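# Drop the towel in the pedal bin, lid closed

## Task

Get the towel inside the pedal bin, then leave the bin's lid closed on its own.

## Robot and tools

Robot: two arms, left_arm and right_arm, each with a two-finger gripper, over a table. Calibrated base positions in the scene frame: left_arm (-0.012, +0.346, 0) m, right_arm (-0.036, -0.346, +0.020) m, each turned slightly about z (quat_wxyz +1.000, 0, 0, -0.018). A two-camera stand is fixed to the floor behind the arms.

Frames. Scene frame: origin at table-top height, halfway between the nominal bases; +x points out over the table, +z up, +y toward left_arm. Arm names do not match image sides. Results report end_effector_position (m) and end_effector_quat_wxyz in this frame; they can be off by a few cm, more at long reach. Offsets you send are measured along each arm's own Hand target axes. On a gripper, +z runs along the fingers and the fingers close along y. The reported position is the point between the pads, just under 1 cm behind the tips.

Row format (used by execute_actions and move): 14 numbers, each in [-1, 1], always all 14: left dx, dy, dz, rx, ry, rz, opening, then right dx, dy, dz, rx, ry, rz, opening. The first six per arm are an offset, not a pose: a shift from that arm's Hand target, in its own axes; 1.0 = 0.6 m for dx/dy/dz and 180 degrees for rx/ry/rz, which form a single rotation vector. Opening is absolute: +1 fully open (pads about 87 mm apart), +0.5 about 69 mm, 0 about 43 mm, -0.5 about 18 mm, -1 closed. Six zeros re-request the current Hand target. A 0 opening is a real command, so repeat the present opening to leave a gripper unchanged.

execute_actions(actions, cameras): actions is a list of actions; each action is a list of up to 15 rows, one row per 1/30 s step; a short action repeats its last row to fill 15 steps. Every row in an action counts from the Hand target at that action's start, not from the row before; the next action starts from the new target, so repeating an offset keeps moving. cameras: list of names, ["all"], [] for none; omitted/null gives all only when actions is empty. An empty actions list returns images and the full state.

move(target, speed, blend, opening_speed, blocking, cameras): straight-line path toward target, one 14-number row or a list of up to 15 rows; all rows count from the same starting Hand targets. speed: m/s, 0.002 to 2.9, default 0.25; rotation limited to twice that in rad/s; one value or one per row. blend: corner rounding in m for lists (0 = stop at each row). opening_speed: rate of opening change per second on the -1..+1 scale, at least 0.2. blocking=false returns after about 0.5 s while motion continues. Moves last at least 0.5 s and are cut at 10 s. Paths ignore obstacles and the other arm. The result adds a move: line such as done, off_target, moving, held or fault; limits=paced means the sent pose was clipped, limits=held means steps were withheld. done means at rest within 10 mm and 2 degrees; it says nothing about contact.

wait(seconds): 0 to 10 s, arms keep their last command; a running move continues. stop(): brakes a running move; braking needs distance. zoom_image(camera, region): camera is cam_high, cam_low, cam_left_wrist or cam_right_wrist; region [x0, y0, x1, y1] in pixels from the top-left, at most 504 by 504, from that camera's newest image. finished_scene(scene): integer scene number; ends the scene irreversibly; make no further calls in that reply.

Cameras: cam_high, cam_low, cam_left_wrist, cam_right_wrist, all 896x504. Wrist views may lag during motion. Calibration may be slightly off.

Control behaviour: commanded orientation is clipped to within 40 degrees of the measured one each step. Hand target in results is the last commanded (clipped) pose and the base for the next offsets. Grippers often stop short or droop and tilt, especially far out; check position and orientation after each move, correct tilt, and send the remaining gap as an offset. Small commands may move nothing or go sideways. A blocked arm keeps pushing until you command its target back past the gripper.

Gripping: grip_measured uses the same scale as opening. To hold something, command about 0.04 below the reading at first contact for full force (less for a lighter grip). Pads push about 20 N each; fast closing squeezes harder. Readings can be off by about 1 mm.

Joint ranges (rad): waist -2.618 to 3.054, shoulder 0.000 to 3.142, elbow 0.000 to 3.142 (straight at 2.901), wrist pitch -1.571 to 1.571, wrist yaw -1.571 to 1.571, wrist roll -2.094 to 2.094. Joint torques include gravity; positive means toward larger joint angle; joints 1-3 wrap at ±28 N m.

Avoid: anything leaving the table (fails the task), dropping or releasing moving items, fast impacts, hard pushes on fixed or heavy objects, any contact or squeeze between the two arms or grippers (one gripper closing on the other's fingers counts), paths passing near an arm's own base (go around it), and long holds at full stretch or against unreachable poses: motors at 75 °C show MOTOR HOT, at 90 °C the arm folds and stops for the rest of the scene, at 100 °C it collapses. The bin's lid must end shut by itself with the towel inside.

Each tool is called after "Emit:" as name(argument=value, ...) on one line, values as JSON.

## Session

Emit:
execute_actions(actions=[])

Scene clock: 0.00 s.
left_arm: end_effector_position=(+0.3757, +0.3188, +0.0740) grip_measured=+1.000 end_effector_quat_wxyz=(+0.651, +0.009, +0.759, +0.019) | right_arm: end_effector_position=(+0.3394, -0.3725, +0.0733) grip_measured=+0.991 end_effector_quat_wxyz=(+0.614, +0.042, +0.789, +0.004)
Joint positions: left_arm=[-0.105 1.623 0.291 1.177 -0.157 0.017 1] | right_arm=[-0.068 1.59 0.274 1.066 -0.055 0.046 0.995]
Joint velocities: within noise
Joint torques (N m): no reading
Heat: left arm: 25 °C; right arm: 25 °C.
Hand target: left_arm +0.3775, +0.3186, +0.0776; +0.655, +0.008, +0.756, +0.019 | right_arm +0.3433, -0.3729, +0.0807; +0.623, +0.041, +0.781, +0.004
Tool commands: left_gripper/opening=+1.0 right_gripper/opening=+1.0
camera_calibration:
cam_left_wrist: T_world_to_cam=[[0.0034269, -0.997958, -0.063786, 0.324226], [-0.851871, 0.0304943, -0.522863, 0.370045], [0.52374, 0.0561293, -0.850027, -0.00827211], [0, 0, 0, 1]] pos_world=[0.318452, 0.312744, 0.207132]
cam_right_wrist: T_world_to_cam=[[-0.0567615, -0.996307, -0.064426, -0.345855], [-0.896691, 0.0792481, -0.435506, 0.384921], [0.439003, 0.0330502, -0.897877, 0.0744154], [0, 0, 0, 1]] pos_world=[0.292855, -0.377542, 0.212169]

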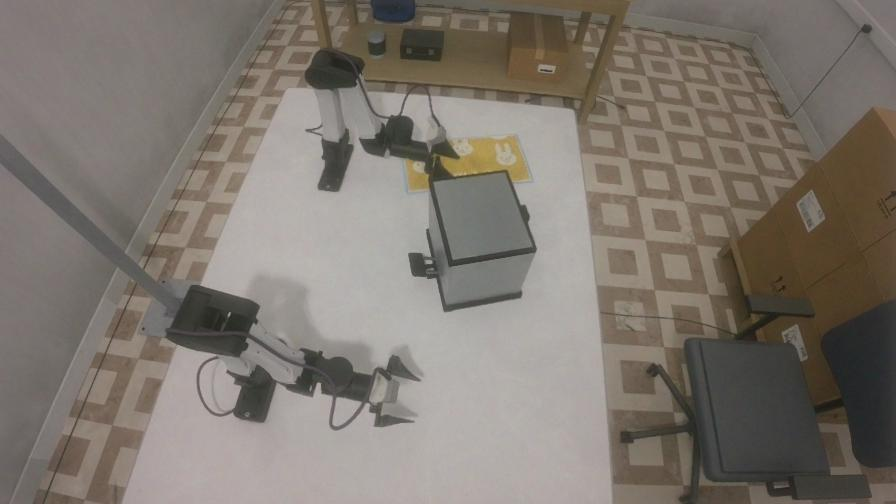

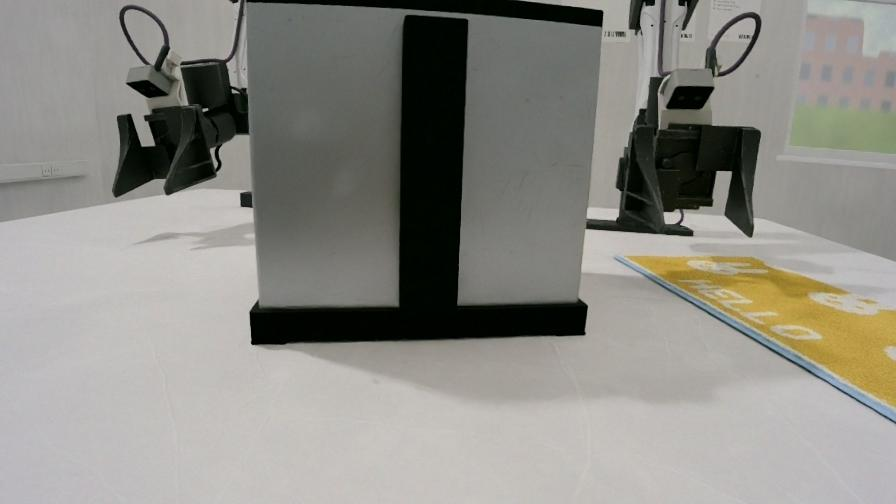

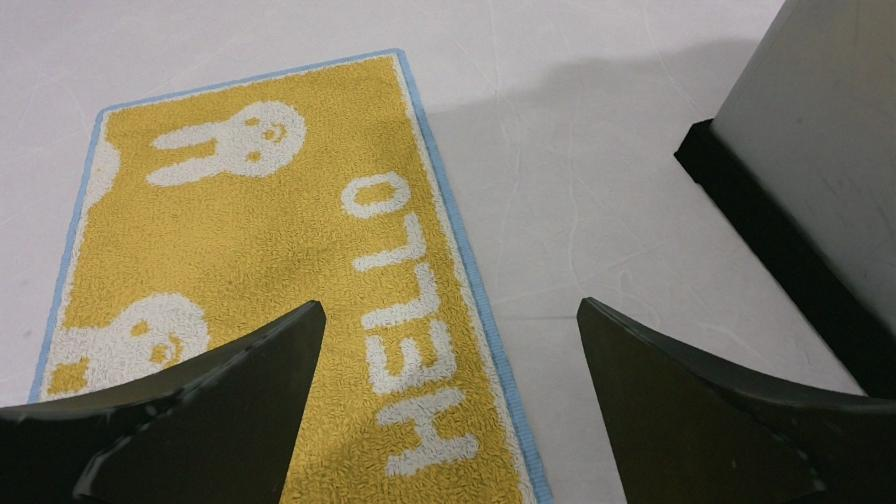

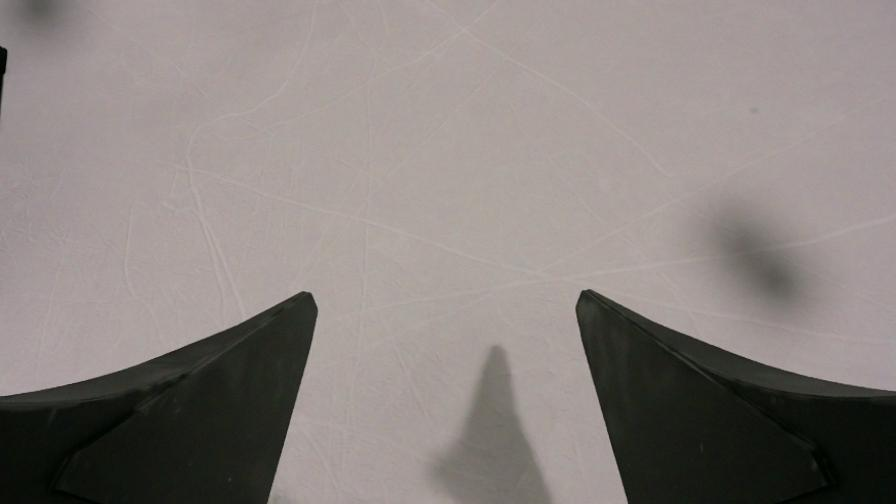

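Emit:
move(target=[-0.046,0.11,0.065,0,0.45,0,0.5,-0.058,0.56,-0.112,-0.204,0.118,-0.09,-1], speed=0.5, cameras=["all"])

Scene clock: 12.80 s.
left_arm: end_effector_position=(+0.4177, +0.3817, +0.1032) grip_measured=+0.500 end_effector_quat_wxyz=(+0.020, -0.009, +1.000, +0.022) | right_arm: end_effector_position=(+0.3021, -0.0453, +0.1404) grip_measured=-1.000 end_effector_quat_wxyz=(+0.443, -0.266, +0.841, +0.159)
Joint positions: left_arm=[0.099 2.426 2.456 -1.558 -0.041 0.046 0.75] | right_arm=[0.785 1.609 1.034 -0.018 0.082 0.093 0]
Joint torques (N m): left_arm=[0.47 -9.17 8.09 0.48 -0.02 0.14] | right_arm=[0.42 -6.22 8.38 1.6 -0.01 -0.07]
Heat: left arm: 26 °C; right arm: 26 °C.
Hand target: left_arm +0.4193, +0.3842, +0.1019; +0.007, -0.006, +1.000, +0.020 | right_arm +0.3055, -0.0375, +0.1490; +0.447, -0.265, +0.838, +0.169
Off the commanded pose: left_arm 0.003 m, 2 deg | right_arm 0.012 m, 1 deg.
joint sent to its limit (left arm) — joint 4 (wrist pitch), lower limit. The joint targets still meet the commanded pose.
move: off_target (right_arm)
camera_calibration:
cam_left_wrist: T_world_to_cam=[[-0.00586923, -0.999178, -0.040118, 0.390511], [-0.677828, -0.0255204, 0.734777, 0.238026], [-0.735197, 0.0315057, -0.677121, 0.508495], [0, 0, 0, 1]] pos_world=[0.537477, 0.380244, 0.185083]
cam_right_wrist: T_world_to_cam=[[0.5903, -0.806282, -0.0381477, -0.20824], [-0.804436, -0.583737, -0.110154, 0.251113], [0.0665473, 0.0957115, -0.993182, 0.269056], [0, 0, 0, 1]] pos_world=[0.307024, -0.0470685, 0.286939]

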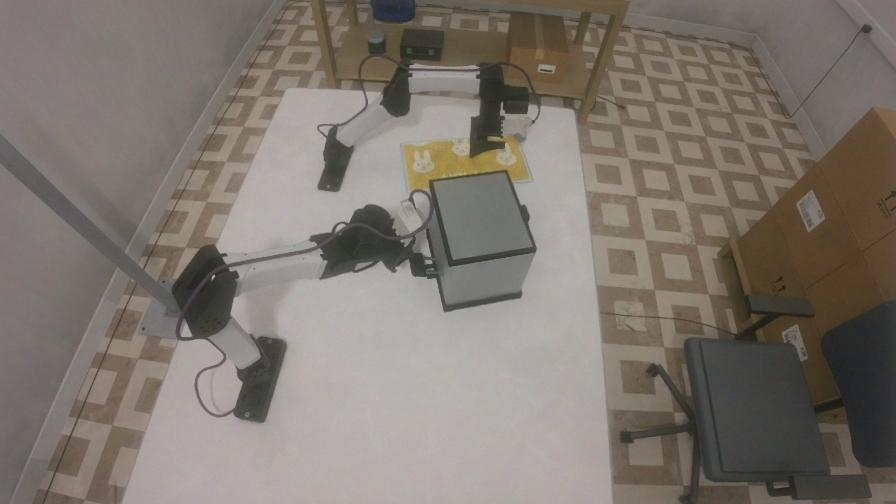

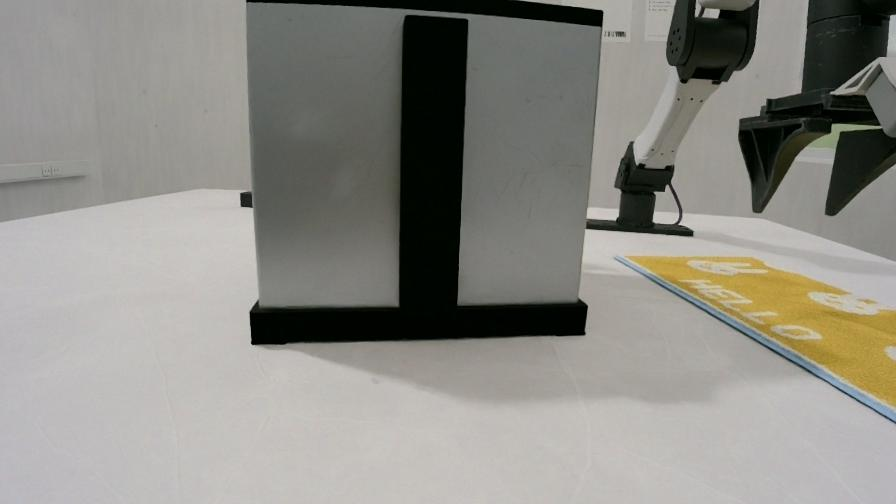

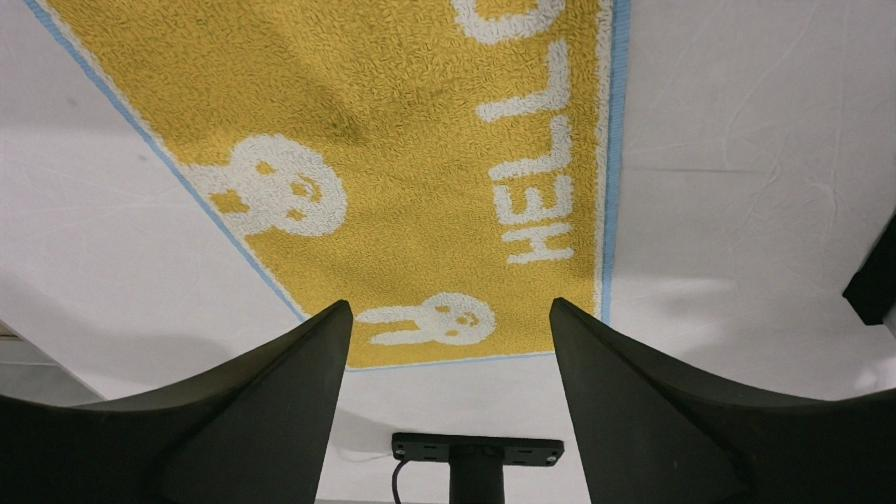

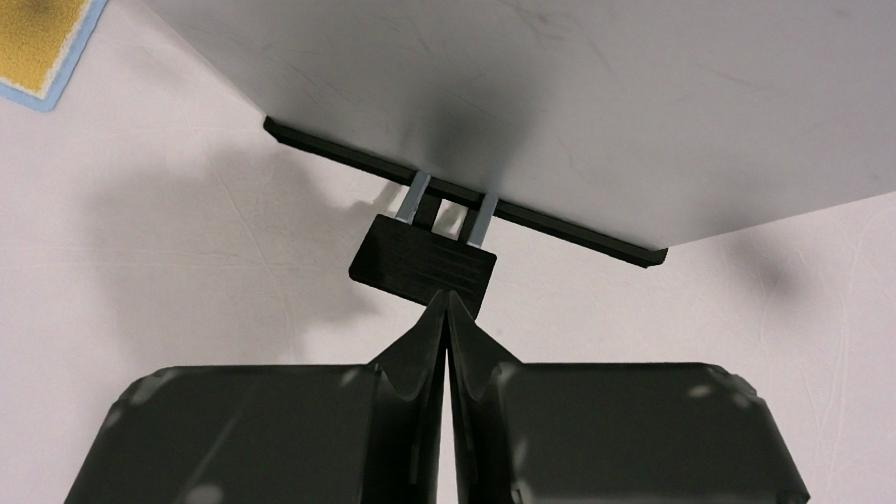

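Emit:
move(target=[[0.033,0.052,0.150,0,0,0,0.3,0.148,0.02,0.142,0,0,0,-1],[0.033,0.052,0.153,0,0,0,-1,0.148,0.02,0.142,0,0,0,-1],[0.033,0.052,-0.247,0,0,0,-1,0.148,0.02,0.142,0,0,0,-1]], speed=0.2, opening_speed=1.5, cameras=["all"])

Scene clock: 19.90 s.
left_arm: end_effector_position=(+0.3996, +0.4117, +0.2383) grip_measured=-0.744 end_effector_quat_wxyz=(+0.186, -0.007, +0.982, +0.041) | right_arm: end_effector_position=(+0.3270, -0.0058, +0.0522) grip_measured=-1.000 end_effector_quat_wxyz=(+0.476, -0.257, +0.822, +0.178)
Joint positions: left_arm=[0.169 2.112 2.485 -1.561 -0.035 0.124 0.128] | right_arm=[0.816 1.933 0.95 0.475 0.106 0.113 0]
Joint torques (N m): left_arm=[-0.87 -10.07 7.19 1.18 -0.15 0.09] | right_arm=[1.21 -6.67 3.62 1.42 0.11 -0.04]
Heat: left arm: 27 °C; right arm: 27 °C.
Hand target: left_arm +0.3971, +0.4093, +0.2510; +0.007, -0.006, +1.000, +0.020 | right_arm +0.3136, -0.0095, +0.0288; +0.447, -0.265, +0.838, +0.169
Off the commanded pose: left_arm 0.013 m, 21 deg | right_arm 0.027 m, 4 deg.
joint sent to its limit (left arm) — joint 4 (wrist pitch), lower limit. The joint targets are off in orientation, not in position.
move: off_target (left_arm, right_arm); target 2's new opening was sent with left_arm's hand 0.012 m and 3 deg from that target
camera_calibration:
cam_left_wrist: T_world_to_cam=[[0.00577632, -0.996538, -0.0829418, 0.430322], [-0.881418, -0.0442487, 0.47026, 0.279284], [-0.472301, 0.07039, -0.878622, 0.512623], [0, 0, 0, 1]] pos_world=[0.485793, 0.405107, 0.354758]
cam_right_wrist: T_world_to_cam=[[0.592954, -0.803421, -0.0540417, -0.194491], [-0.795426, -0.573966, -0.194579, 0.286032], [0.125311, 0.158363, -0.979397, 0.156447], [0, 0, 0, 1]] pos_world=[0.323237, -0.0168606, 0.198369]

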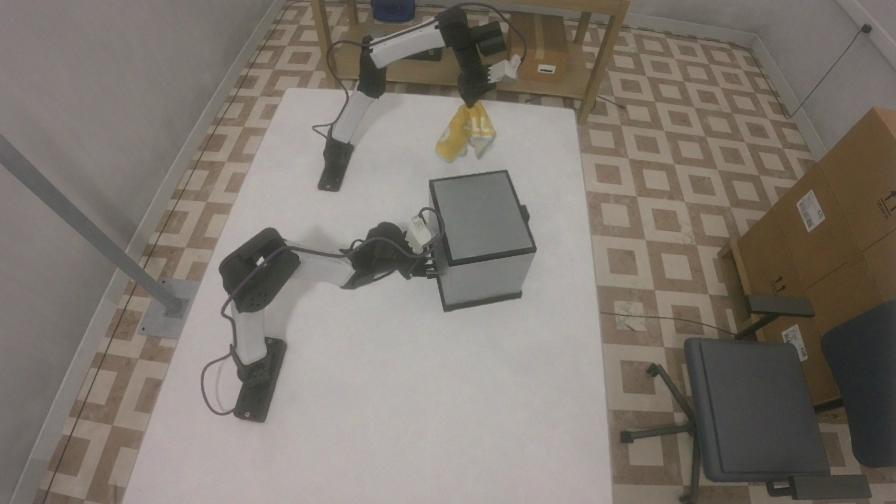

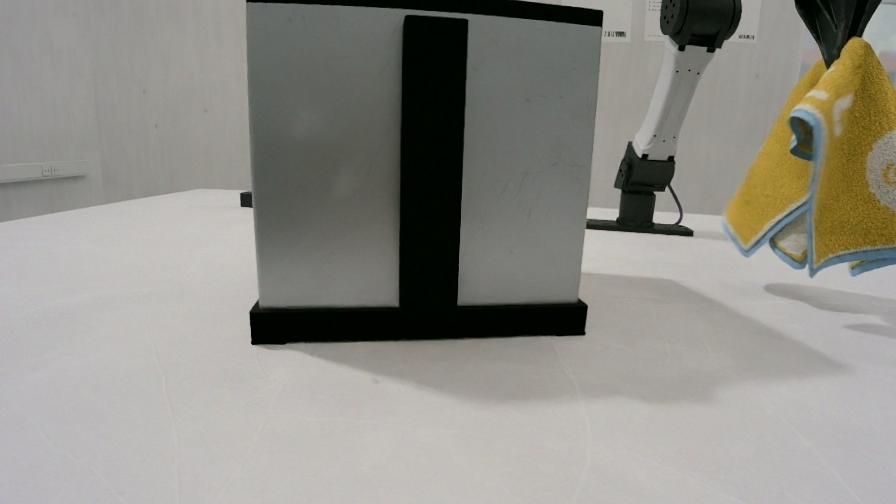

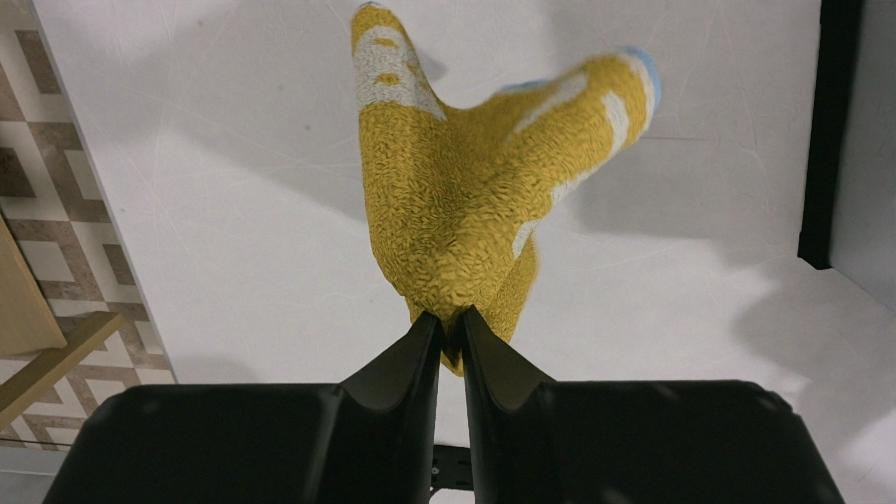

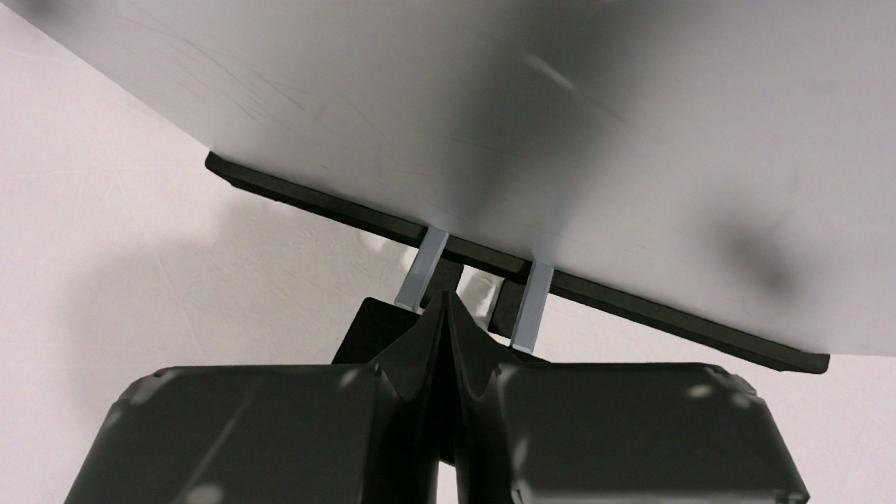

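Emit:
move(target=[[0.023,-0.2,-0.428,0.072,-0.243,0.174,-1,-0.058,0.003,-0.079,0,0,0,-1],[0.023,-0.267,-0.428,0.072,-0.243,0.174,-1,0.117,-0.007,0.035,0,0,0,-1]], speed=[0.4,0.15], cameras=["all"])

Scene clock: 27.40 s.
left_arm: end_effector_position=(+0.3770, +0.2409, +0.4941) grip_measured=-0.744 end_effector_quat_wxyz=(+0.591, +0.227, +0.767, -0.101) | right_arm: end_effector_position=(+0.3256, -0.0015, +0.0238) grip_measured=-1.000 end_effector_quat_wxyz=(+0.535, -0.236, +0.784, +0.209)
Joint positions: left_arm=[-0.124 1.86 2.853 -1.289 0.284 0.204 0.128] | right_arm=[0.828 2.079 0.812 0.918 0.12 0.124 0]
Joint torques (N m): left_arm=[-0.66 -4.42 4.62 2.5 -0.16 -0.16] | right_arm=[0.75 -5.08 1.4 0.44 0 -0.15]
Heat: left arm: 27 °C; right arm: 28 °C.
Hand target: left_arm +0.3817, +0.2390, +0.5010; +0.368, +0.266, +0.887, -0.087 | right_arm +0.2977, -0.0224, -0.0415; +0.447, -0.265, +0.837, +0.169
Off the commanded pose: left_arm 0.009 m, 29 deg | right_arm 0.074 m, 13 deg.
elbow stopped short (left arm): the move would have taken joint 3 (elbow) straighter than the controller allows.
move: off_target (left_arm, right_arm)
camera_calibration:
cam_left_wrist: T_world_to_cam=[[-0.476038, -0.869006, -0.134971, 0.458151], [-0.775381, 0.48716, -0.401819, 0.394497], [0.414936, -0.0866275, -0.905717, 0.455429], [0, 0, 0, 1]] pos_world=[0.335009, 0.245405, 0.632843]
cam_right_wrist: T_world_to_cam=[[0.5958, -0.798946, -0.0819017, -0.191964], [-0.768969, -0.538055, -0.34523, 0.276852], [0.231753, 0.268668, -0.934938, 0.0925993], [0, 0, 0, 1]] pos_world=[0.305802, -0.0292855, 0.16643]

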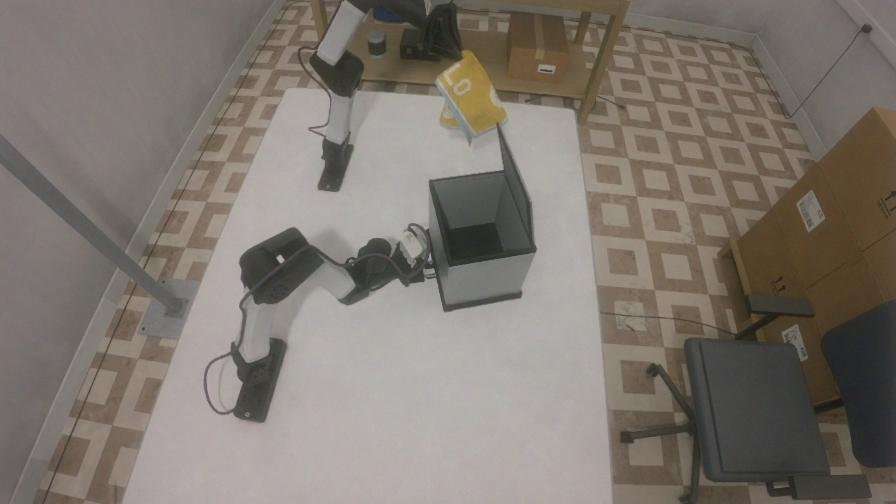

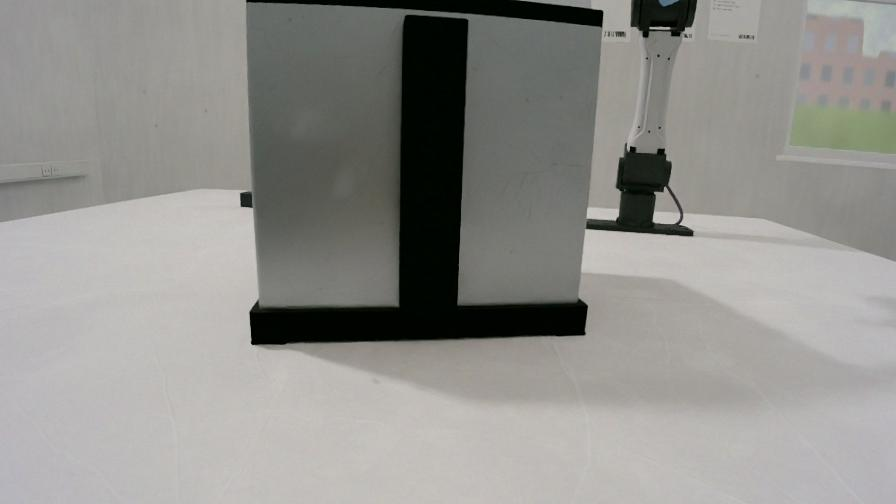

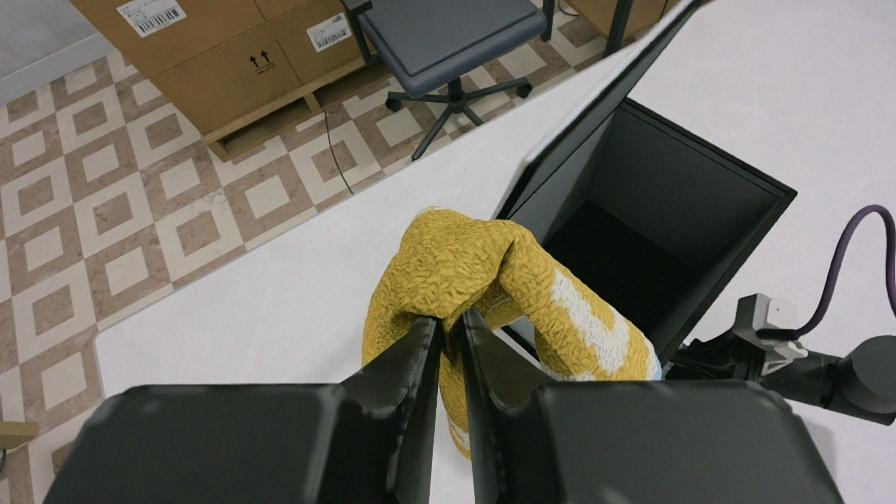

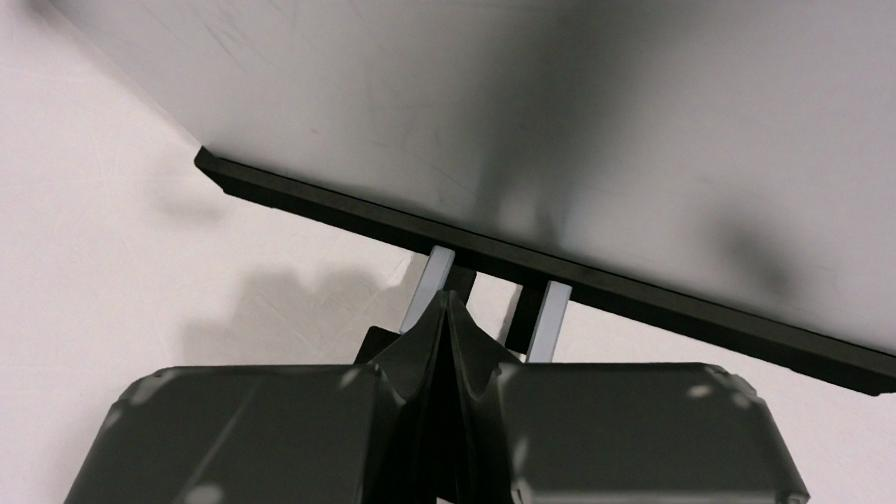

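Emit:
move(target=[[-0.177,-0.24,0.185,0,0,0,-1,0,0,0,0,0,0,-1],[0.111,-0.262,0.486,0,0,0,-1,0,0,0,0,0,0,-1]], speed=[0.3,0.2], cameras=["all"])

Scene clock: 33.63 s.
left_arm: end_effector_position=(+0.4348, +0.0345, +0.2339) grip_measured=-0.744 end_effector_quat_wxyz=(+0.362, +0.271, +0.888, -0.085) | right_arm: end_effector_position=(+0.3256, -0.0015, +0.0238) grip_measured=-1.000 end_effector_quat_wxyz=(+0.535, -0.236, +0.784, +0.209)
Joint positions: left_arm=[-0.593 2.231 2.492 -1.072 -0.071 -0.009 0.128] | right_arm=[0.828 2.079 0.812 0.918 0.12 0.124 0]
Joint torques (N m): left_arm=[-0.69 -9.37 9.03 1.83 -0.16 -0.13] | right_arm=[0.73 -5.12 1.47 0.43 0.01 -0.14]
Heat: left arm: 28 °C; right arm: 28 °C.
Hand target: left_arm +0.4354, +0.0312, +0.2402; +0.369, +0.266, +0.886, -0.088 | right_arm +0.2977, -0.0224, -0.0415; +0.447, -0.265, +0.837, +0.169
Off the commanded pose: left_arm 0.007 m, 1 deg | right_arm 0.074 m, 13 deg.
elbow stopped short (left arm): the move would have taken joint 3 (elbow) straighter than the controller allows.
move: off_target (right_arm)
camera_calibration:
cam_left_wrist: T_world_to_cam=[[-0.559215, -0.826973, -0.0582683, 0.287893], [-0.827211, 0.551969, 0.105125, 0.337094], [-0.0547735, 0.106988, -0.99275, 0.395795], [0, 0, 0, 1]] pos_world=[0.461522, 0.00966897, 0.374264]
cam_right_wrist: T_world_to_cam=[[0.5958, -0.798946, -0.0819017, -0.191964], [-0.768969, -0.538055, -0.34523, 0.276852], [0.231753, 0.268668, -0.934938, 0.0925993], [0, 0, 0, 1]] pos_world=[0.305802, -0.0292855, 0.16643]

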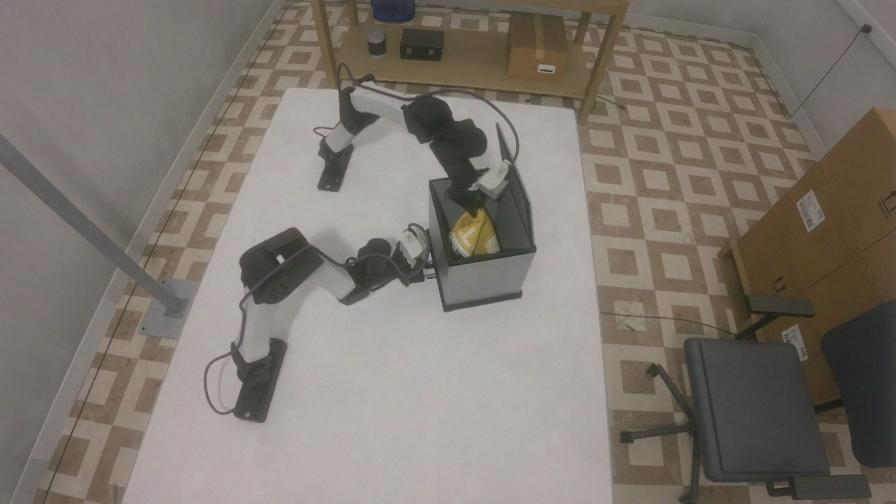

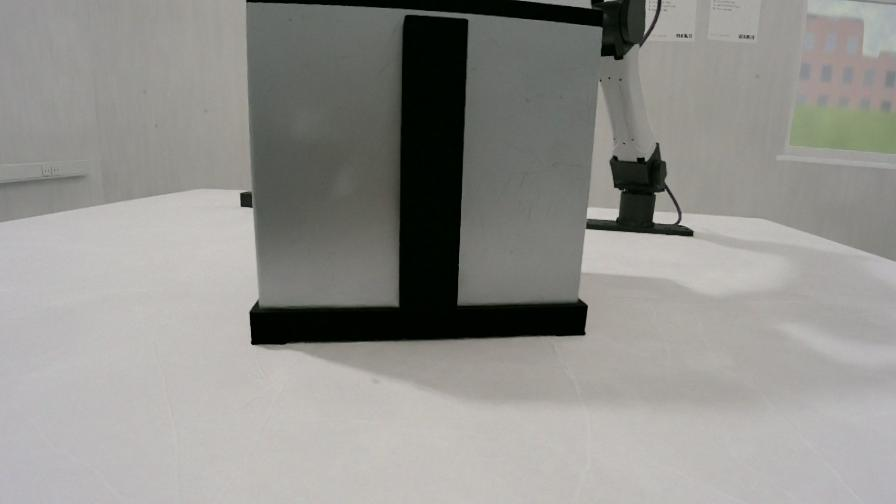

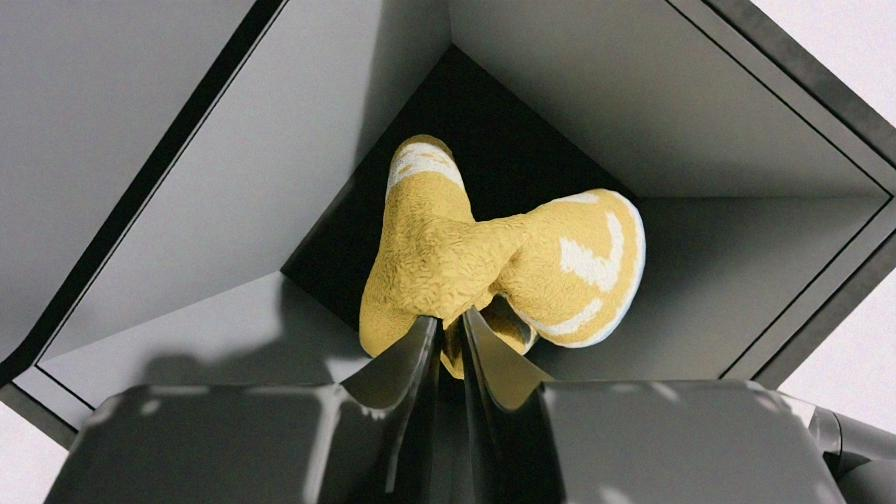

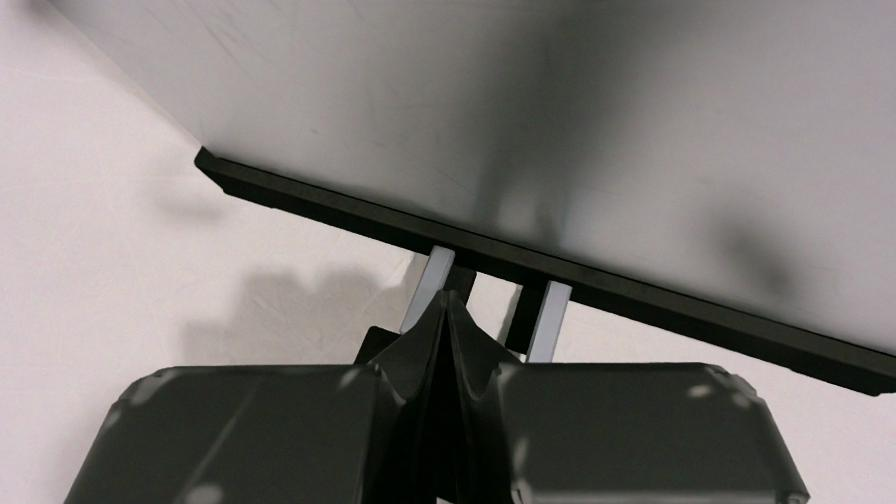

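Emit:
move(target=[[0,0,-0.01,0,0,0,0.2,0,0,0,0,0,0,-1],[-0.303,0.018,-0.31,0,0,0,0.2,0,0,0,0,0,0,-1],[-0.014,0.258,-0.532,0,0,0,0.2,0,0,0,0,0,0,-1],[-0.014,0.258,-0.532,0,0,0,0.2,-0.237,-0.002,-0.188,0,0,0,-1]], speed=[0.2,0.35,0.4,0.09], blend=[0,0.05,0,0], cameras=["cam_high"])

Scene clock: 40.83 s.
left_arm: end_effector_position=(+0.3288, +0.2691, +0.4799) grip_measured=+0.200 end_effector_quat_wxyz=(+0.548, +0.227, +0.801, -0.086) | right_arm: end_effector_position=(+0.2835, -0.0448, +0.1164) grip_measured=-1.000 end_effector_quat_wxyz=(+0.428, -0.267, +0.849, +0.157)
Joint positions: left_arm=[-0.059 1.778 2.848 -1.485 0.31 0.254 0.6] | right_arm=[0.821 1.608 0.956 0.025 0.105 0.122 0]
Joint velocities: left_arm=[-0.037 -0.017 -0.012 -0.154 -0.037 0.022 0.001] | right_arm=[within noise]
Joint torques (N m): left_arm=[0.95 -3.15 4.63 2.05 0.11 0.15] | right_arm=[-0.32 -9.32 7.92 1.57 0 -0.24]
Heat: left arm: 28 °C; right arm: 28 °C.
Hand target: left_arm +0.3294, +0.2704, +0.4799; +0.368, +0.266, +0.887, -0.087 | right_arm +0.2894, -0.0406, +0.1388; +0.447, -0.265, +0.838, +0.169
Off the commanded pose: left_arm 0.001 m, 23 deg | right_arm 0.024 m, 3 deg.
elbow stopped short (left arm): the move would have taken joint 3 (elbow) straighter than the controller allows.
move: off_target (left_arm, right_arm)
Images, in order (width x height): cam_high 896x504.

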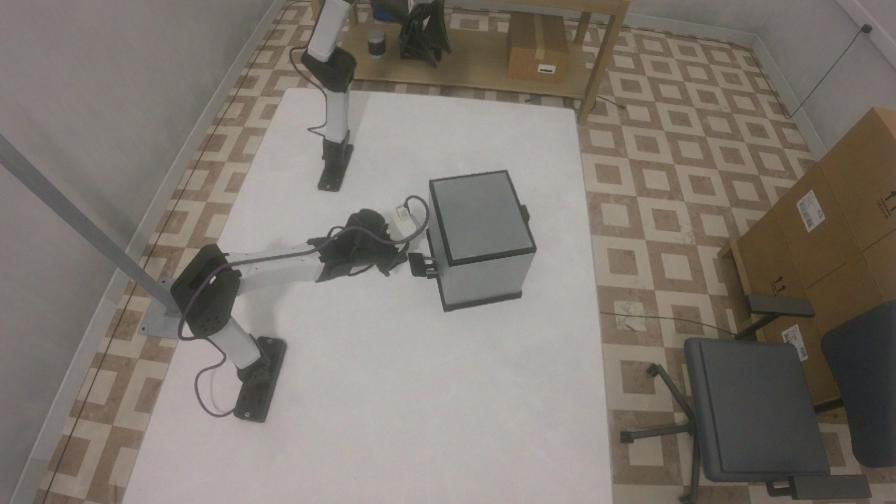

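Lid shut.

Emit:
finished_scene(scene=2)

The scene is finished: the task was done.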